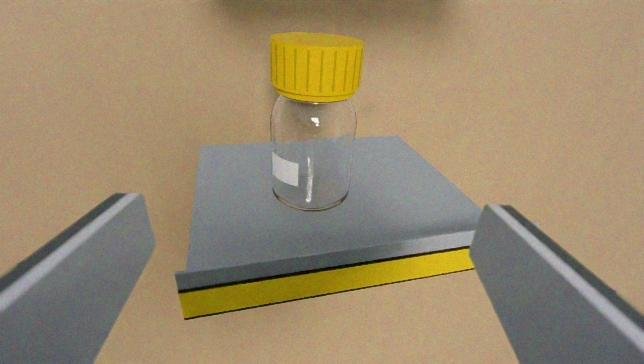

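Request:
{"fn": "move", "kwargs": {
  "target": {"side": "right", "x": 0.19, "y": -0.40, "z": 1.36, "quat_wxyz": [0.5, -0.5, -0.5, 0.5]},
  "min_time_s": 1.2
}}

Request:
{"fn": "move", "kwargs": {
  "target": {"side": "right", "x": 0.21, "y": -0.12, "z": 1.40, "quat_wxyz": [0.4419, -0.4419, -0.552, 0.552]},
  "min_time_s": 1.5
}}

Request:
{"fn": "move", "kwargs": {
  "target": {"side": "right", "x": 0.21, "y": 0.13, "z": 1.40, "quat_wxyz": [0.3905, -0.3905, -0.5895, 0.5895]},
  "min_time_s": 1.5
}}

Request:
{"fn": "move", "kwargs": {
  "joints": {"head_pan_rad": 0.1},
  "cameras": ["head_camera", "right_wrist_camera"]
}}

Scene clock: 108.30 s.
Joint torques (N m): left_arm=[-2.9 9.89 0.06 -0.65 -0.18 -0.39 0.26] | right_arm=[-5.98 -8.01 -8.86 2.95 0.59 1.45 -0.08]
External joint torques (N m): left_arm=[0.02 0.99 -0.48 -0.1 -0.21 0.03 0.27] | right_arm=[-0.05 -1.66 0.85 -0.23 0.02 0.09 -0.07]
Wrist force (N): left_arm=[0.1 -0.7 -4.5] | right_arm=[3.1 4.2 0.2]
Wrist torque (N m): left_arm=[-0.10 0.08 -0.04] | right_arm=[-0.24 0.07 -0.24]
Wrist force, peak (N): left_arm=[-0.3 -0.7 -5.1] | right_arm=[3.5 5.4 1.4]
move: done
base_odometry: x=+3.786 y=-0.258 heading=-0.045
lidar_m: 0.43 0.45 0.62 1.10 1.93 2.50 5.41 3.17 2.65 1.72 0.62 0.46
base_status: not commanded
joint_positions: torso_squat_rad=+0.350 torso_shift_rad=+0.000 torso_pitch_rad=+0.000 torso_yaw_rad=+0.000 left_shoulder_pitch_rad=-0.048 left_shoulder_roll_rad=+0.300 left_shoulder_yaw_rad=-0.029 left_elbow_rad=-0.126 left_forearm_roll_rad=+0.039 left_wrist_pitch_rad=+0.009 left_hand_roll_rad=-0.012 left_gripper_m=+0.100 right_shoulder_pitch_rad=-1.280 right_shoulder_roll_rad=-2.218 right_shoulder_yaw_rad=+1.476 right_elbow_rad=-2.351 right_forearm_roll_rad=+0.425 right_wrist_pitch_rad=+0.521 right_hand_roll_rad=-0.750 right_gripper_m=+0.100 head_pan_rad=-0.400 head_tilt_rad=+0.450
joint_status: all done
wheel_motors_off: 0
motor_effort: left_wheel=-6(6) right_wheel=-1(3)
contact_limits: right_gripper_m 220 mA
chest: x=-0.2280 y=-0.0002 z=+1.2475 quat_wxyz=(+1.000, +0.000, +0.000, +0.000) (m; base frame)
left_hand: x=-0.1324 y=+0.4428 z=+0.6020 quat_wxyz=(+0.986, +0.147, -0.081, -0.014) (m; base frame)
right_hand: x=+0.1898 y=-0.4001 z=+1.3592 quat_wxyz=(+0.497, -0.499, -0.503, +0.501) (m; base frame)
right_hand_status: reached (checked arc, planned for 1.2 s): 1 mm and 0.5 deg off.
pictures: none

Scene clock: 110.13 s.
Joint torques (N m): left_arm=[-3.07 9.9 -0.01 -0.68 -0.15 -0.46 0.21] | right_arm=[-14.48 -5.97 -9.05 3.12 1.75 0.19 -0.25]
External joint torques (N m): left_arm=[-0.15 1 -0.55 -0.13 -0.18 -0.04 0.22] | right_arm=[-0.5 -0.86 0.2 -0.41 -0.14 -0.02 -0.25]
Wrist force (N): left_arm=[0.3 -0.9 -4.6] | right_arm=[3.1 4.8 0.4]
Wrist torque (N m): left_arm=[-0.10 0.10 -0.04] | right_arm=[-0.26 0.10 -0.21]
Wrist force, peak (N): left_arm=[0.1 -0.9 -5.1] | right_arm=[4.5 4.9 0.2]
move: done
base_odometry: x=+3.786 y=-0.258 heading=-0.045
lidar_m: 0.43 0.45 0.62 1.11 1.92 2.50 5.41 3.17 2.66 1.72 0.62 0.46
base_status: not commanded
joint_positions: torso_squat_rad=+0.350 torso_shift_rad=+0.000 torso_pitch_rad=+0.000 torso_yaw_rad=+0.000 left_shoulder_pitch_rad=-0.048 left_shoulder_roll_rad=+0.300 left_shoulder_yaw_rad=-0.029 left_elbow_rad=-0.126 left_forearm_roll_rad=+0.039 left_wrist_pitch_rad=+0.009 left_hand_roll_rad=-0.012 left_gripper_m=+0.100 right_shoulder_pitch_rad=-1.565 right_shoulder_roll_rad=-1.375 right_shoulder_yaw_rad=+1.151 right_elbow_rad=-2.488 right_forearm_roll_rad=-0.329 right_wrist_pitch_rad=+1.285 right_hand_roll_rad=-0.101 right_gripper_m=+0.100 head_pan_rad=-0.400 head_tilt_rad=+0.450
joint_status: all done
wheel_motors_off: 0
motor_effort: left_wheel=-6(6) right_wheel=-1(2)
contact_limits: right_gripper_m 220 mA
chest: x=-0.2280 y=-0.0002 z=+1.2475 quat_wxyz=(+1.000, +0.000, +0.000, +0.000) (m; base frame)
left_hand: x=-0.1324 y=+0.4428 z=+0.6020 quat_wxyz=(+0.986, +0.147, -0.081, -0.014) (m; base frame)
right_hand: x=+0.2098 y=-0.1200 z=+1.3998 quat_wxyz=(+0.441, -0.442, -0.552, +0.553) (m; base frame)
right_hand_status: reached (checked arc, planned for 1.5 s): 0 mm and 0.1 deg off.
pictures: none

Scene clock: 111.97 s.
Joint torques (N m): left_arm=[-3.05 9.48 0.02 -0.75 -0.07 -0.49 0.34] | right_arm=[-17.93 -9.52 -7.76 2.65 1.8 0.26 0.05]
External joint torques (N m): left_arm=[-0.13 0.59 -0.52 -0.2 -0.1 -0.06 0.35] | right_arm=[-0.01 -0.99 3.04 -0.03 -0.18 0.14 0.06]
Wrist force (N): left_arm=[0.1 -0.7 -4.6] | right_arm=[3.2 4.6 -0.4]
Wrist torque (N m): left_arm=[-0.13 0.09 -0.05] | right_arm=[-0.23 0.07 -0.23]
Wrist force, peak (N): left_arm=[0.2 -0.7 -5.0] | right_arm=[3.5 6.0 0.7]
move: done
base_odometry: x=+3.786 y=-0.258 heading=-0.045
lidar_m: 0.43 0.45 0.61 1.11 1.93 2.49 5.41 3.17 2.65 1.72 0.62 0.45
base_status: not commanded
joint_positions: torso_squat_rad=+0.350 torso_shift_rad=+0.000 torso_pitch_rad=+0.000 torso_yaw_rad=+0.000 left_shoulder_pitch_rad=-0.048 left_shoulder_roll_rad=+0.300 left_shoulder_yaw_rad=-0.029 left_elbow_rad=-0.126 left_forearm_roll_rad=+0.039 left_wrist_pitch_rad=+0.009 left_hand_roll_rad=-0.012 left_gripper_m=+0.100 right_shoulder_pitch_rad=-1.810 right_shoulder_roll_rad=-0.532 right_shoulder_yaw_rad=+1.209 right_elbow_rad=-1.941 right_forearm_roll_rad=-0.275 right_wrist_pitch_rad=+1.444 right_hand_roll_rad=-0.059 right_gripper_m=+0.100 head_pan_rad=-0.400 head_tilt_rad=+0.450
joint_status: all done
wheel_motors_off: 0
motor_effort: left_wheel=-6(6) right_wheel=-1(3)
contact_limits: right_gripper_m 220 mA
chest: x=-0.2280 y=-0.0002 z=+1.2475 quat_wxyz=(+1.000, +0.000, +0.000, +0.000) (m; base frame)
left_hand: x=-0.1324 y=+0.4428 z=+0.6020 quat_wxyz=(+0.986, +0.147, -0.081, -0.014) (m; base frame)
right_hand: x=+0.2099 y=+0.1300 z=+1.4001 quat_wxyz=(+0.391, -0.390, -0.590, +0.589) (m; base frame)
right_hand_status: reached (checked arc, planned for 1.5 s): 0 mm and 0.0 deg off.
pictures: none

Scene clock: 112.97 s.
Joint torques (N m): left_arm=[-3.23 9.58 -0.27 -0.48 -0.1 -0.39 0.23] | right_arm=[-18.16 -9.32 -7.79 2.48 1.91 0.26 -0.07]
External joint torques (N m): left_arm=[-0.31 0.69 -0.81 0.06 -0.14 0.04 0.24] | right_arm=[-0.24 -0.79 3.01 -0.2 -0.07 0.14 -0.06]
Wrist force (N): left_arm=[-0.1 -0.5 -4.7] | right_arm=[3.1 4.2 0.2]
Wrist torque (N m): left_arm=[-0.14 0.06 -0.05] | right_arm=[-0.24 0.05 -0.22]
Wrist force, peak (N): left_arm=[0.0 -0.7 -5.1] | right_arm=[3.7 5.6 1.0]
move: done
base_odometry: x=+3.786 y=-0.258 heading=-0.045
lidar_m: 0.43 0.45 0.62 1.11 1.93 2.50 5.40 3.17 2.65 1.72 0.62 0.46
base_status: not commanded
joint_positions: torso_squat_rad=+0.350 torso_shift_rad=+0.000 torso_pitch_rad=+0.000 torso_yaw_rad=+0.000 left_shoulder_pitch_rad=-0.048 left_shoulder_roll_rad=+0.300 left_shoulder_yaw_rad=-0.029 left_elbow_rad=-0.126 left_forearm_roll_rad=+0.039 left_wrist_pitch_rad=+0.009 left_hand_roll_rad=-0.012 left_gripper_m=+0.100 right_shoulder_pitch_rad=-1.810 right_shoulder_roll_rad=-0.532 right_shoulder_yaw_rad=+1.209 right_elbow_rad=-1.941 right_forearm_roll_rad=-0.275 right_wrist_pitch_rad=+1.444 right_hand_roll_rad=-0.059 right_gripper_m=+0.100 head_pan_rad=+0.100 head_tilt_rad=+0.450
joint_status: all done
wheel_motors_off: 0
motor_effort: left_wheel=-6(6) right_wheel=-1(2)
contact_limits: right_gripper_m 220 mA
chest: x=-0.2280 y=-0.0002 z=+1.2475 quat_wxyz=(+1.000, +0.000, +0.000, +0.000) (m; base frame)
left_hand: x=-0.1324 y=+0.4428 z=+0.6020 quat_wxyz=(+0.986, +0.147, -0.081, -0.014) (m; base frame)
right_hand: x=+0.2099 y=+0.1300 z=+1.4001 quat_wxyz=(+0.391, -0.390, -0.590, +0.589) (m; base frame)
pictures: head_camera, right_wrist_camera
camera_calibration:
head_camera: T_world_to_cam=[[0.0744562, -0.996872, 0.0264875, -0.0184786], [-0.398304, -0.0540788, -0.915658, 1.30185], [0.914227, 0.0576264, -0.401085, 0.712003], [0, 0, 0, 1]] pos_world=[-0.131025, 0.0109515, 1.47811]
right_wrist_camera: T_world_to_cam=[[0.374133, -0.925972, 0.050986, -0.0343575], [-0.442853, -0.226696, -0.867462, 1.36403], [0.814804, 0.301967, -0.494884, 0.554795], [0, 0, 0, 1]] pos_world=[0.16487, 0.109876, 1.45955]

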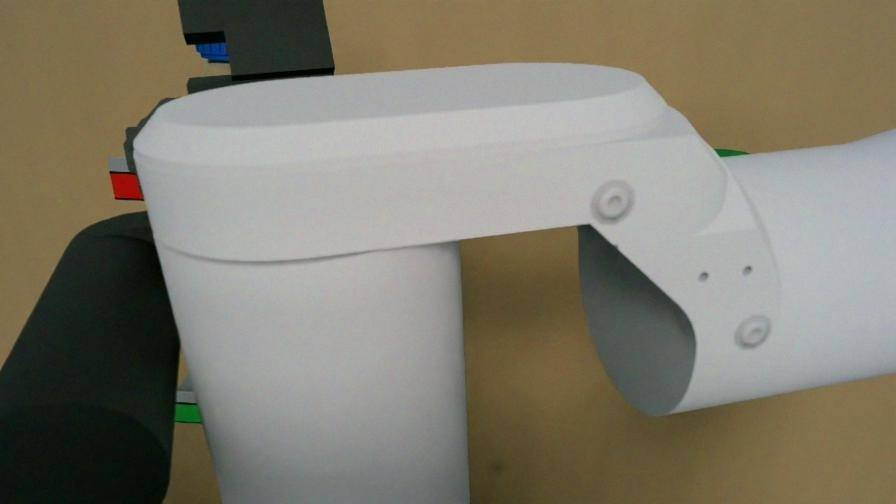

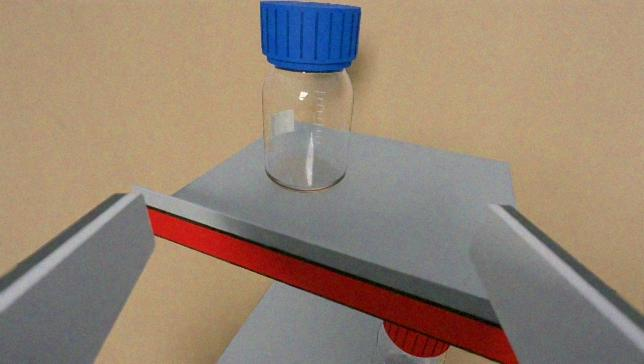

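Request:
{"fn": "move", "kwargs": {
  "target": {"side": "right", "x": 0.278, "y": 0.159, "z": 1.40, "quat_wxyz": [0.3905, -0.3905, -0.5895, 0.5895]},
  "min_time_s": 0.8
}}

Request:
{"fn": "move", "kwargs": {
  "target": {"side": "right", "x": 0.346, "y": 0.187, "z": 1.396, "quat_wxyz": [0.3905, -0.3905, -0.5895, 0.5895]},
  "min_time_s": 0.8,
  "cameras": ["right_wrist_camera"]
}}

Scene clock: 115.50 s.
Joint torques (N m): left_arm=[-2.82 9.83 0.13 -0.59 -0.11 -0.38 0.21] | right_arm=[-18.69 -10.24 -8.26 1.94 1.61 0.41 0.05]
External joint torques (N m): left_arm=[0.1 0.94 -0.4 -0.04 -0.14 0.05 0.22] | right_arm=[1.5 -0.56 2.62 -0.33 -0.23 0.41 0.06]
Wrist force (N): left_arm=[0.1 -1.0 -4.7] | right_arm=[3.5 4.6 0.4]
Wrist torque (N m): left_arm=[-0.07 0.09 -0.06] | right_arm=[-0.30 0.11 -0.21]
Wrist force, peak (N): left_arm=[0.2 -0.9 -5.0] | right_arm=[4.6 5.2 1.0]
move: done
base_odometry: x=+3.786 y=-0.258 heading=-0.045
lidar_m: 0.43 0.45 0.62 1.11 1.93 2.49 5.41 3.17 2.65 1.72 0.62 0.45
base_status: not commanded
joint_positions: torso_squat_rad=+0.350 torso_shift_rad=+0.000 torso_pitch_rad=+0.000 torso_yaw_rad=+0.000 left_shoulder_pitch_rad=-0.048 left_shoulder_roll_rad=+0.300 left_shoulder_yaw_rad=-0.029 left_elbow_rad=-0.126 left_forearm_roll_rad=+0.039 left_wrist_pitch_rad=+0.009 left_hand_roll_rad=-0.012 left_gripper_m=+0.100 right_shoulder_pitch_rad=-1.801 right_shoulder_roll_rad=-0.426 right_shoulder_yaw_rad=+1.231 right_elbow_rad=-1.583 right_forearm_roll_rad=-0.240 right_wrist_pitch_rad=+1.188 right_hand_roll_rad=-0.004 right_gripper_m=+0.100 head_pan_rad=+0.100 head_tilt_rad=+0.450
joint_status: all done
wheel_motors_off: 0
motor_effort: left_wheel=-6(6) right_wheel=-2(3)
contact_limits: right_gripper_m 220 mA
chest: x=-0.2280 y=-0.0002 z=+1.2475 quat_wxyz=(+1.000, +0.000, +0.000, +0.000) (m; base frame)
left_hand: x=-0.1323 y=+0.4428 z=+0.6021 quat_wxyz=(+0.986, +0.147, -0.081, -0.014) (m; base frame)
right_hand: x=+0.2777 y=+0.1587 z=+1.4002 quat_wxyz=(+0.390, -0.390, -0.590, +0.589) (m; base frame)
right_hand_status: reached (checked arc, planned for 0.8 s): 0 mm and 0.0 deg off.
pictures: none

Scene clock: 116.70 s.
Joint torques (N m): left_arm=[-2.89 9.75 -0.2 -0.61 -0.1 -0.54 0.28] | right_arm=[-14.37 -10.21 -5.3 2.53 0.1 0.42 -0.15]
External joint torques (N m): left_arm=[0.05 0.85 -0.74 -0.05 -0.13 -0.12 0.29] | right_arm=[7.83 0.98 3.83 0.72 -1.42 0.54 -0.14]
Wrist force (N): left_arm=[0.0 -0.5 -4.6] | right_arm=[4.8 -9.9 7.7]
Wrist torque (N m): left_arm=[-0.13 0.06 -0.05] | right_arm=[1.25 0.25 -0.15]
Wrist force, peak (N): left_arm=[0.1 -0.8 -5.1] | right_arm=[6.6 -11.6 10.1]
move: done
base_odometry: x=+3.786 y=-0.258 heading=-0.045
lidar_m: 0.43 0.45 0.62 1.11 1.93 2.50 5.41 3.17 2.66 1.72 0.62 0.45
base_status: not commanded
joint_positions: torso_squat_rad=+0.350 torso_shift_rad=+0.000 torso_pitch_rad=-0.001 torso_yaw_rad=+0.000 left_shoulder_pitch_rad=-0.048 left_shoulder_roll_rad=+0.300 left_shoulder_yaw_rad=-0.029 left_elbow_rad=-0.126 left_forearm_roll_rad=+0.039 left_wrist_pitch_rad=+0.009 left_hand_roll_rad=-0.012 left_gripper_m=+0.100 right_shoulder_pitch_rad=-1.819 right_shoulder_roll_rad=-0.245 right_shoulder_yaw_rad=+1.241 right_elbow_rad=-1.102 right_forearm_roll_rad=-0.230 right_wrist_pitch_rad=+0.887 right_hand_roll_rad=+0.056 right_gripper_m=+0.100 head_pan_rad=+0.100 head_tilt_rad=+0.450
joint_status: all done
wheel_motors_off: 0
motor_effort: left_wheel=-6(6) right_wheel=-2(2)
contact_limits: right_gripper_m 220 mA
chest: x=-0.2283 y=-0.0002 z=+1.2475 quat_wxyz=(+1.000, +0.000, +0.000, +0.000) (m; base frame)
left_hand: x=-0.1323 y=+0.4428 z=+0.6021 quat_wxyz=(+0.986, +0.148, -0.081, -0.014) (m; base frame)
right_hand: x=+0.3452 y=+0.1870 z=+1.3976 quat_wxyz=(+0.390, -0.391, -0.590, +0.589) (m; base frame)
right_hand_status: reached (checked arc, planned for 0.8 s): 2 mm and 0.2 deg off.
pictures: right_wrist_camera
camera_calibration:
right_wrist_camera: T_world_to_cam=[[0.374266, -0.925876, 0.0517476, -0.0331888], [-0.4404, -0.226577, -0.868741, 1.4356], [0.816072, 0.302351, -0.492556, 0.422248], [0, 0, 0, 1]] pos_world=[0.300075, 0.166878, 1.45686]

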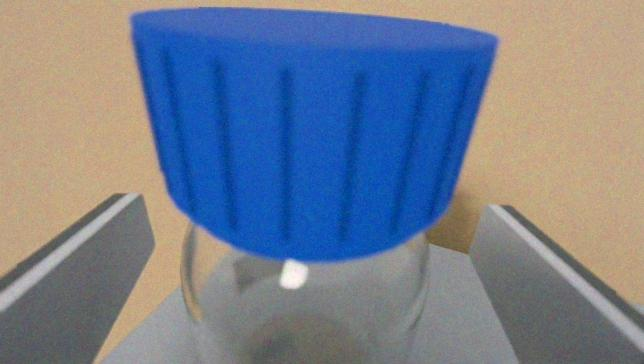

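Request:
{"fn": "move", "kwargs": {
  "target": {"side": "right", "x": 0.342, "y": 0.186, "z": 1.406, "quat_wxyz": [0.3905, -0.3905, -0.5895, 0.5895]},
  "min_time_s": 0.6,
  "cameras": ["head_camera", "right_wrist_camera"]
}}

Scene clock: 118.30 s.
Joint torques (N m): left_arm=[-3.14 9.48 -0.14 -0.53 -0.09 -0.49 0.19] | right_arm=[-22.24 -13.35 -9.58 1.06 1.29 -0.07 0.16]
External joint torques (N m): left_arm=[-0.21 0.58 -0.68 0.01 -0.12 -0.06 0.2] | right_arm=[-0.16 -2.06 -0.42 -0.82 -0.25 0.08 0.17]
Wrist force (N): left_arm=[-0.1 -0.9 -4.6] | right_arm=[3.3 4.8 0.5]
Wrist torque (N m): left_arm=[-0.09 0.05 -0.05] | right_arm=[-0.28 0.07 -0.18]
Wrist force, peak (N): left_arm=[0.0 -1.0 -4.9] | right_arm=[6.1 -10.2 8.1]
move: done
base_odometry: x=+3.786 y=-0.258 heading=-0.045
lidar_m: 0.43 0.46 0.61 1.11 1.93 2.50 5.41 3.17 2.65 1.72 0.62 0.45
base_status: not commanded
joint_positions: torso_squat_rad=+0.350 torso_shift_rad=+0.000 torso_pitch_rad=+0.000 torso_yaw_rad=+0.000 left_shoulder_pitch_rad=-0.048 left_shoulder_roll_rad=+0.300 left_shoulder_yaw_rad=-0.029 left_elbow_rad=-0.126 left_forearm_roll_rad=+0.039 left_wrist_pitch_rad=+0.009 left_hand_roll_rad=-0.012 left_gripper_m=+0.100 right_shoulder_pitch_rad=-1.833 right_shoulder_roll_rad=-0.255 right_shoulder_yaw_rad=+1.232 right_elbow_rad=-1.114 right_forearm_roll_rad=-0.255 right_wrist_pitch_rad=+0.897 right_hand_roll_rad=+0.074 right_gripper_m=+0.100 head_pan_rad=+0.100 head_tilt_rad=+0.450
joint_status: all done
wheel_motors_off: 0
motor_effort: left_wheel=-6(6) right_wheel=-1(3)
contact_limits: right_gripper_m 220 mA
chest: x=-0.2282 y=-0.0002 z=+1.2475 quat_wxyz=(+1.000, +0.000, +0.000, +0.000) (m; base frame)
left_hand: x=-0.1323 y=+0.4428 z=+0.6021 quat_wxyz=(+0.986, +0.148, -0.081, -0.014) (m; base frame)
right_hand: x=+0.3424 y=+0.1863 z=+1.4056 quat_wxyz=(+0.390, -0.390, -0.590, +0.590) (m; base frame)
right_hand_status: reached (checked arc, planned for 0.6 s): 1 mm and 0.0 deg off.
pictures: head_camera, right_wrist_camera
camera_calibration:
head_camera: T_world_to_cam=[[0.0745405, -0.996867, 0.0264631, -0.0185165], [-0.398094, -0.0540771, -0.915749, 1.30193], [0.914311, 0.0577256, -0.400878, 0.711897], [0, 0, 0, 1]] pos_world=[-0.131226, 0.0108512, 1.47811]
right_wrist_camera: T_world_to_cam=[[0.374217, -0.925904, 0.0516127, -0.032936], [-0.442697, -0.227273, -0.86739, 1.44012], [0.81485, 0.301743, -0.494945, 0.432587], [0, 0, 0, 1]] pos_world=[0.29737, 0.166276, 1.46496]

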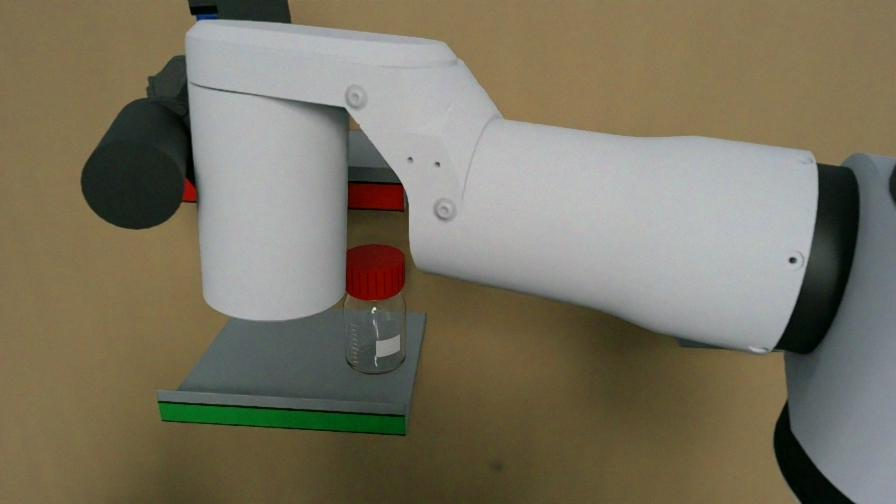

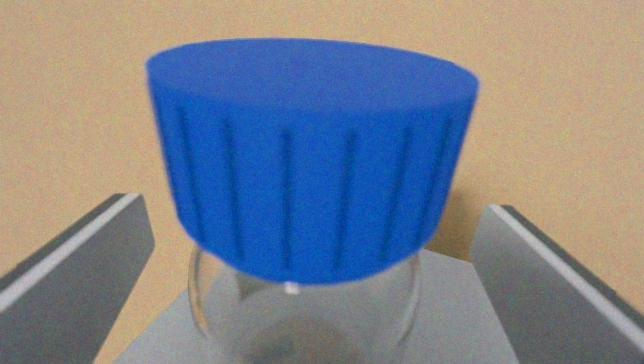

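Request:
{"fn": "move", "kwargs": {
  "target": {"side": "right", "x": 0.341, "y": 0.1855, "z": 1.402, "quat_wxyz": [0.3905, -0.3905, -0.5895, 0.5895]},
  "min_time_s": 0.5
}}

Request:
{"fn": "move", "kwargs": {
  "joints": {"right_gripper_m": 0.045},
  "contact_limits": {"right_gripper_m": 450},
  "cameras": ["right_wrist_camera"]
}}

Scene clock: 120.47 s.
Joint torques (N m): left_arm=[-3.1 9.77 -0.12 -0.4 0 -0.39 0.36] | right_arm=[-19.51 -13.29 -5.98 1.47 1.63 0.2 -0.34]
External joint torques (N m): left_arm=[-0.17 0.88 -0.66 0.15 -0.03 0.04 0.37] | right_arm=[2.55 -2.11 3.29 -0.4 0.08 0.33 -0.33]
Wrist force (N): left_arm=[-0.1 -0.7 -5.0] | right_arm=[3.0 4.7 1.3]
Wrist torque (N m): left_arm=[-0.14 0.06 -0.04] | right_arm=[-0.27 0.00 0.02]
Wrist force, peak (N): left_arm=[-0.2 -0.7 -5.1] | right_arm=[4.3 5.1 -0.4]
move: done
base_odometry: x=+3.786 y=-0.258 heading=-0.045
lidar_m: 0.43 0.45 0.62 1.11 1.93 2.49 5.41 3.16 2.65 1.72 0.62 0.45
base_status: not commanded
joint_positions: torso_squat_rad=+0.350 torso_shift_rad=+0.000 torso_pitch_rad=+0.000 torso_yaw_rad=+0.000 left_shoulder_pitch_rad=-0.048 left_shoulder_roll_rad=+0.300 left_shoulder_yaw_rad=-0.029 left_elbow_rad=-0.126 left_forearm_roll_rad=+0.039 left_wrist_pitch_rad=+0.009 left_hand_roll_rad=-0.012 left_gripper_m=+0.100 right_shoulder_pitch_rad=-1.826 right_shoulder_roll_rad=-0.259 right_shoulder_yaw_rad=+1.235 right_elbow_rad=-1.131 right_forearm_roll_rad=-0.245 right_wrist_pitch_rad=+0.907 right_hand_roll_rad=+0.064 right_gripper_m=+0.100 head_pan_rad=+0.100 head_tilt_rad=+0.450
joint_status: all done
wheel_motors_off: 0
motor_effort: left_wheel=-6(6) right_wheel=-2(2)
contact_limits: right_gripper_m 220 mA
chest: x=-0.2282 y=-0.0002 z=+1.2475 quat_wxyz=(+1.000, +0.000, +0.000, +0.000) (m; base frame)
left_hand: x=-0.1323 y=+0.4428 z=+0.6021 quat_wxyz=(+0.986, +0.148, -0.081, -0.014) (m; base frame)
right_hand: x=+0.3409 y=+0.1858 z=+1.4024 quat_wxyz=(+0.390, -0.390, -0.590, +0.589) (m; base frame)
right_hand_status: reached (checked arc, planned for 0.5 s): 0 mm and 0.0 deg off.
pictures: none

Scene clock: 121.60 s.
Joint torques (N m): left_arm=[-3.22 9.44 -0.07 -0.42 -0.14 -0.6 0.32] | right_arm=[-20.13 -13.26 -6.23 1.8 1.44 0.3 -0.2]
External joint torques (N m): left_arm=[-0.29 0.55 -0.61 0.13 -0.17 -0.17 0.32] | right_arm=[1.93 -2.08 3.04 -0.07 -0.11 0.43 -0.2]
Wrist force (N): left_arm=[-0.1 -0.8 -4.6] | right_arm=[3.8 5.7 1.2]
Wrist torque (N m): left_arm=[-0.12 0.06 -0.03] | right_arm=[-0.37 0.10 -0.02]
Wrist force, peak (N): left_arm=[0.0 -0.9 -5.0] | right_arm=[3.8 5.7 1.2]
move: off_target
base_odometry: x=+3.786 y=-0.258 heading=-0.045
lidar_m: 0.43 0.45 0.61 1.11 1.93 2.49 5.41 3.17 2.66 1.72 0.62 0.45
base_status: not commanded
joint_positions: torso_squat_rad=+0.350 torso_shift_rad=+0.000 torso_pitch_rad=+0.000 torso_yaw_rad=+0.000 left_shoulder_pitch_rad=-0.048 left_shoulder_roll_rad=+0.300 left_shoulder_yaw_rad=-0.029 left_elbow_rad=-0.126 left_forearm_roll_rad=+0.039 left_wrist_pitch_rad=+0.009 left_hand_roll_rad=-0.012 left_gripper_m=+0.100 right_shoulder_pitch_rad=-1.826 right_shoulder_roll_rad=-0.259 right_shoulder_yaw_rad=+1.235 right_elbow_rad=-1.131 right_forearm_roll_rad=-0.245 right_wrist_pitch_rad=+0.907 right_hand_roll_rad=+0.064 right_gripper_m=+0.055 head_pan_rad=+0.100 head_tilt_rad=+0.450
joint_status: right_gripper_m off_target (ended at +0.055, target +0.045)
wheel_motors_off: 0
motor_effort: left_wheel=-6(6) right_wheel=-1(3)
contact_limits: right_gripper_m 450 mA
chest: x=-0.2282 y=-0.0002 z=+1.2475 quat_wxyz=(+1.000, +0.000, +0.000, +0.000) (m; base frame)
left_hand: x=-0.1323 y=+0.4428 z=+0.6021 quat_wxyz=(+0.986, +0.148, -0.081, -0.014) (m; base frame)
right_hand: x=+0.3409 y=+0.1858 z=+1.4024 quat_wxyz=(+0.390, -0.390, -0.590, +0.589) (m; base frame)
pictures: right_wrist_camera
camera_calibration:
right_wrist_camera: T_world_to_cam=[[0.374439, -0.925837, 0.0512024, -0.0322406], [-0.442681, -0.227009, -0.867468, 1.43661], [0.814757, 0.302147, -0.494852, 0.432231], [0, 0, 0, 1]] pos_world=[0.29587, 0.165677, 1.46176]

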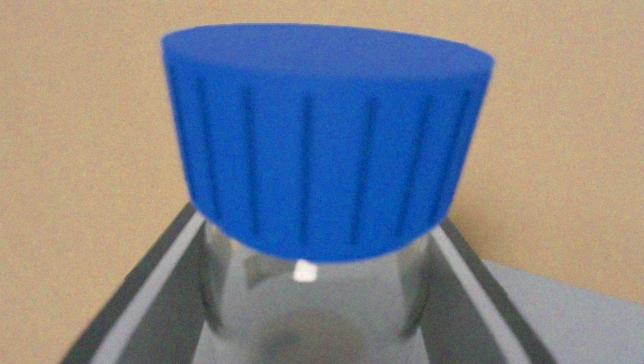

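Request:
{"fn": "move", "kwargs": {
  "target": {"side": "right", "x": 0.341, "y": 0.1855, "z": 1.438, "quat_wxyz": [0.3905, -0.3905, -0.5895, 0.5895]},
  "min_time_s": 0.7
}}

Request:
{"fn": "move", "kwargs": {
  "target": {"side": "right", "x": 0.272, "y": 0.156, "z": 1.442, "quat_wxyz": [0.3905, -0.3905, -0.5895, 0.5895]},
  "min_time_s": 0.8
}}

Request:
{"fn": "move", "kwargs": {
  "target": {"side": "right", "x": 0.20, "y": 0.126, "z": 1.445, "quat_wxyz": [0.3905, -0.3905, -0.5895, 0.5895]},
  "min_time_s": 0.8,
  "cameras": ["head_camera", "right_wrist_camera"]
}}

Scene clock: 123.43 s.
Joint torques (N m): left_arm=[-3.15 9.86 -0.3 -0.61 -0.05 -0.53 0.28] | right_arm=[-22.51 -14.04 -9.54 2.27 1.46 -0.4 0.16]
External joint torques (N m): left_arm=[-0.23 0.96 -0.83 -0.06 -0.09 -0.1 0.29] | right_arm=[-0.64 -2.16 -0.75 0.17 -0.05 -0.1 0.17]
Wrist force (N): left_arm=[0.0 -0.5 -5.0] | right_arm=[2.8 6.1 1.1]
Wrist torque (N m): left_arm=[-0.15 0.09 -0.06] | right_arm=[-0.30 0.03 -0.19]
Wrist force, peak (N): left_arm=[0.1 -1.0 -5.0] | right_arm=[3.5 7.0 1.1]
move: done
base_odometry: x=+3.786 y=-0.258 heading=-0.045
lidar_m: 0.43 0.44 0.62 1.11 1.93 2.50 5.41 3.17 2.66 1.73 0.62 0.45
base_status: not commanded
joint_positions: torso_squat_rad=+0.350 torso_shift_rad=+0.000 torso_pitch_rad=+0.000 torso_yaw_rad=+0.000 left_shoulder_pitch_rad=-0.048 left_shoulder_roll_rad=+0.300 left_shoulder_yaw_rad=-0.029 left_elbow_rad=-0.126 left_forearm_roll_rad=+0.039 left_wrist_pitch_rad=+0.009 left_hand_roll_rad=-0.012 left_gripper_m=+0.100 right_shoulder_pitch_rad=-1.893 right_shoulder_roll_rad=-0.266 right_shoulder_yaw_rad=+1.200 right_elbow_rad=-1.073 right_forearm_roll_rad=-0.342 right_wrist_pitch_rad=+0.884 right_hand_roll_rad=+0.147 right_gripper_m=+0.055 head_pan_rad=+0.100 head_tilt_rad=+0.450
joint_status: all done
wheel_motors_off: 0
motor_effort: left_wheel=-5(6) right_wheel=-1(3)
contact_limits: right_gripper_m 450 mA
chest: x=-0.2281 y=-0.0002 z=+1.2475 quat_wxyz=(+1.000, +0.000, +0.000, +0.000) (m; base frame)
left_hand: x=-0.1323 y=+0.4428 z=+0.6021 quat_wxyz=(+0.986, +0.148, -0.081, -0.014) (m; base frame)
right_hand: x=+0.3409 y=+0.1855 z=+1.4376 quat_wxyz=(+0.390, -0.390, -0.590, +0.590) (m; base frame)
right_hand_status: reached (checked arc, planned for 0.7 s): 0 mm and 0.0 deg off.
pictures: none

Scene clock: 125.00 s.
Joint torques (N m): left_arm=[-2.9 9.65 -0.25 -0.41 -0.01 -0.47 0.24] | right_arm=[-19.37 -11.36 -10.34 2.48 1.87 -0.27 -0.04]
External joint torques (N m): left_arm=[0.02 0.75 -0.79 0.13 -0.04 -0.05 0.24] | right_arm=[0.4 -1.13 0.2 -0.45 0.04 -0.16 -0.03]
Wrist force (N): left_arm=[0.3 -0.7 -4.6] | right_arm=[2.9 5.8 0.2]
Wrist torque (N m): left_arm=[-0.12 0.11 -0.03] | right_arm=[-0.21 0.05 -0.03]
Wrist force, peak (N): left_arm=[-0.1 -1.0 -5.0] | right_arm=[2.5 9.3 0.1]
move: done
base_odometry: x=+3.786 y=-0.258 heading=-0.045
lidar_m: 0.42 0.45 0.62 1.11 1.93 2.50 5.41 3.17 2.66 1.72 0.63 0.45
base_status: not commanded
joint_positions: torso_squat_rad=+0.350 torso_shift_rad=+0.000 torso_pitch_rad=+0.000 torso_yaw_rad=+0.000 left_shoulder_pitch_rad=-0.048 left_shoulder_roll_rad=+0.300 left_shoulder_yaw_rad=-0.029 left_elbow_rad=-0.126 left_forearm_roll_rad=+0.039 left_wrist_pitch_rad=+0.009 left_hand_roll_rad=-0.012 left_gripper_m=+0.100 right_shoulder_pitch_rad=-1.885 right_shoulder_roll_rad=-0.461 right_shoulder_yaw_rad=+1.190 right_elbow_rad=-1.561 right_forearm_roll_rad=-0.354 right_wrist_pitch_rad=+1.178 right_hand_roll_rad=+0.055 right_gripper_m=+0.055 head_pan_rad=+0.100 head_tilt_rad=+0.450
joint_status: all done
wheel_motors_off: 0
motor_effort: left_wheel=-6(7) right_wheel=-2(3)
contact_limits: right_gripper_m 450 mA
chest: x=-0.2280 y=-0.0002 z=+1.2475 quat_wxyz=(+1.000, +0.000, +0.000, +0.000) (m; base frame)
left_hand: x=-0.1324 y=+0.4428 z=+0.6021 quat_wxyz=(+0.986, +0.147, -0.081, -0.014) (m; base frame)
right_hand: x=+0.2722 y=+0.1560 z=+1.4419 quat_wxyz=(+0.391, -0.391, -0.589, +0.590) (m; base frame)
right_hand_status: reached (checked arc, planned for 0.8 s): 0 mm and 0.0 deg off.
pictures: none

Scene clock: 126.20 s.
Joint torques (N m): left_arm=[-2.83 9.84 -0.06 -0.55 -0.1 -0.48 0.17] | right_arm=[-18.02 -10.57 -10.44 3.36 2.12 0.07 -0.11]
External joint torques (N m): left_arm=[0.09 0.95 -0.59 0 -0.13 -0.05 0.18] | right_arm=[-0.78 -1.64 -0.09 -0.3 0.13 0.04 -0.1]
Wrist force (N): left_arm=[0.2 -0.5 -4.9] | right_arm=[3.5 6.3 0.1]
Wrist torque (N m): left_arm=[-0.14 0.11 -0.04] | right_arm=[-0.29 0.12 -0.03]
Wrist force, peak (N): left_arm=[0.3 -0.7 -5.0] | right_arm=[3.8 7.7 0.9]
move: done
base_odometry: x=+3.786 y=-0.258 heading=-0.045
lidar_m: 0.43 0.45 0.61 1.10 1.92 2.49 5.41 3.17 2.65 1.72 0.62 0.45
base_status: not commanded
joint_positions: torso_squat_rad=+0.350 torso_shift_rad=+0.000 torso_pitch_rad=+0.000 torso_yaw_rad=+0.000 left_shoulder_pitch_rad=-0.048 left_shoulder_roll_rad=+0.300 left_shoulder_yaw_rad=-0.029 left_elbow_rad=-0.126 left_forearm_roll_rad=+0.039 left_wrist_pitch_rad=+0.009 left_hand_roll_rad=-0.012 left_gripper_m=+0.100 right_shoulder_pitch_rad=-1.911 right_shoulder_roll_rad=-0.581 right_shoulder_yaw_rad=+1.152 right_elbow_rad=-1.925 right_forearm_roll_rad=-0.412 right_wrist_pitch_rad=+1.434 right_hand_roll_rad=-0.018 right_gripper_m=+0.055 head_pan_rad=+0.100 head_tilt_rad=+0.450
joint_status: all done
wheel_motors_off: 0
motor_effort: left_wheel=-6(7) right_wheel=-2(3)
contact_limits: right_gripper_m 450 mA
chest: x=-0.2280 y=-0.0002 z=+1.2475 quat_wxyz=(+1.000, +0.000, +0.000, +0.000) (m; base frame)
left_hand: x=-0.1324 y=+0.4428 z=+0.6021 quat_wxyz=(+0.986, +0.147, -0.081, -0.014) (m; base frame)
right_hand: x=+0.2002 y=+0.1261 z=+1.4448 quat_wxyz=(+0.391, -0.391, -0.589, +0.590) (m; base frame)
right_hand_status: reached (checked arc, planned for 0.8 s): 0 mm and 0.0 deg off.
pictures: head_camera, right_wrist_camera
camera_calibration:
head_camera: T_world_to_cam=[[0.074547, -0.996867, 0.0264466, -0.0185063], [-0.398299, -0.0540776, -0.91566, 1.30185], [0.914221, 0.0577261, -0.401082, 0.712004], [0, 0, 0, 1]] pos_world=[-0.131025, 0.0108512, 1.47811]
right_wrist_camera: T_world_to_cam=[[0.373883, -0.926028, 0.0518042, -0.0377091], [-0.443112, -0.227416, -0.867141, 1.39719], [0.814778, 0.301254, -0.495361, 0.586717], [0, 0, 0, 1]] pos_world=[0.155169, 0.106074, 1.50416]

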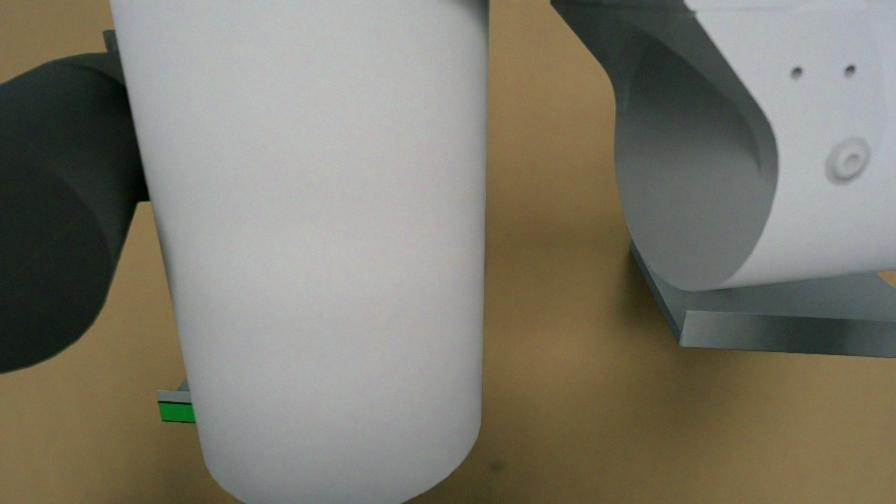

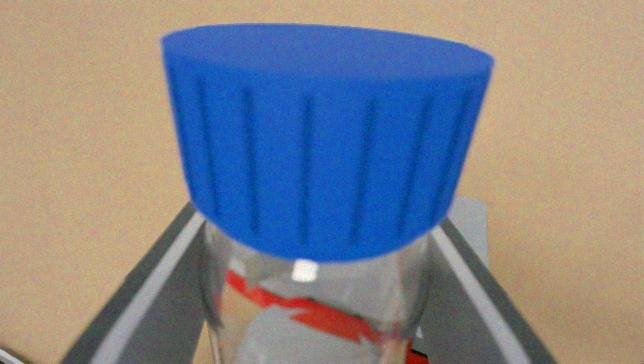

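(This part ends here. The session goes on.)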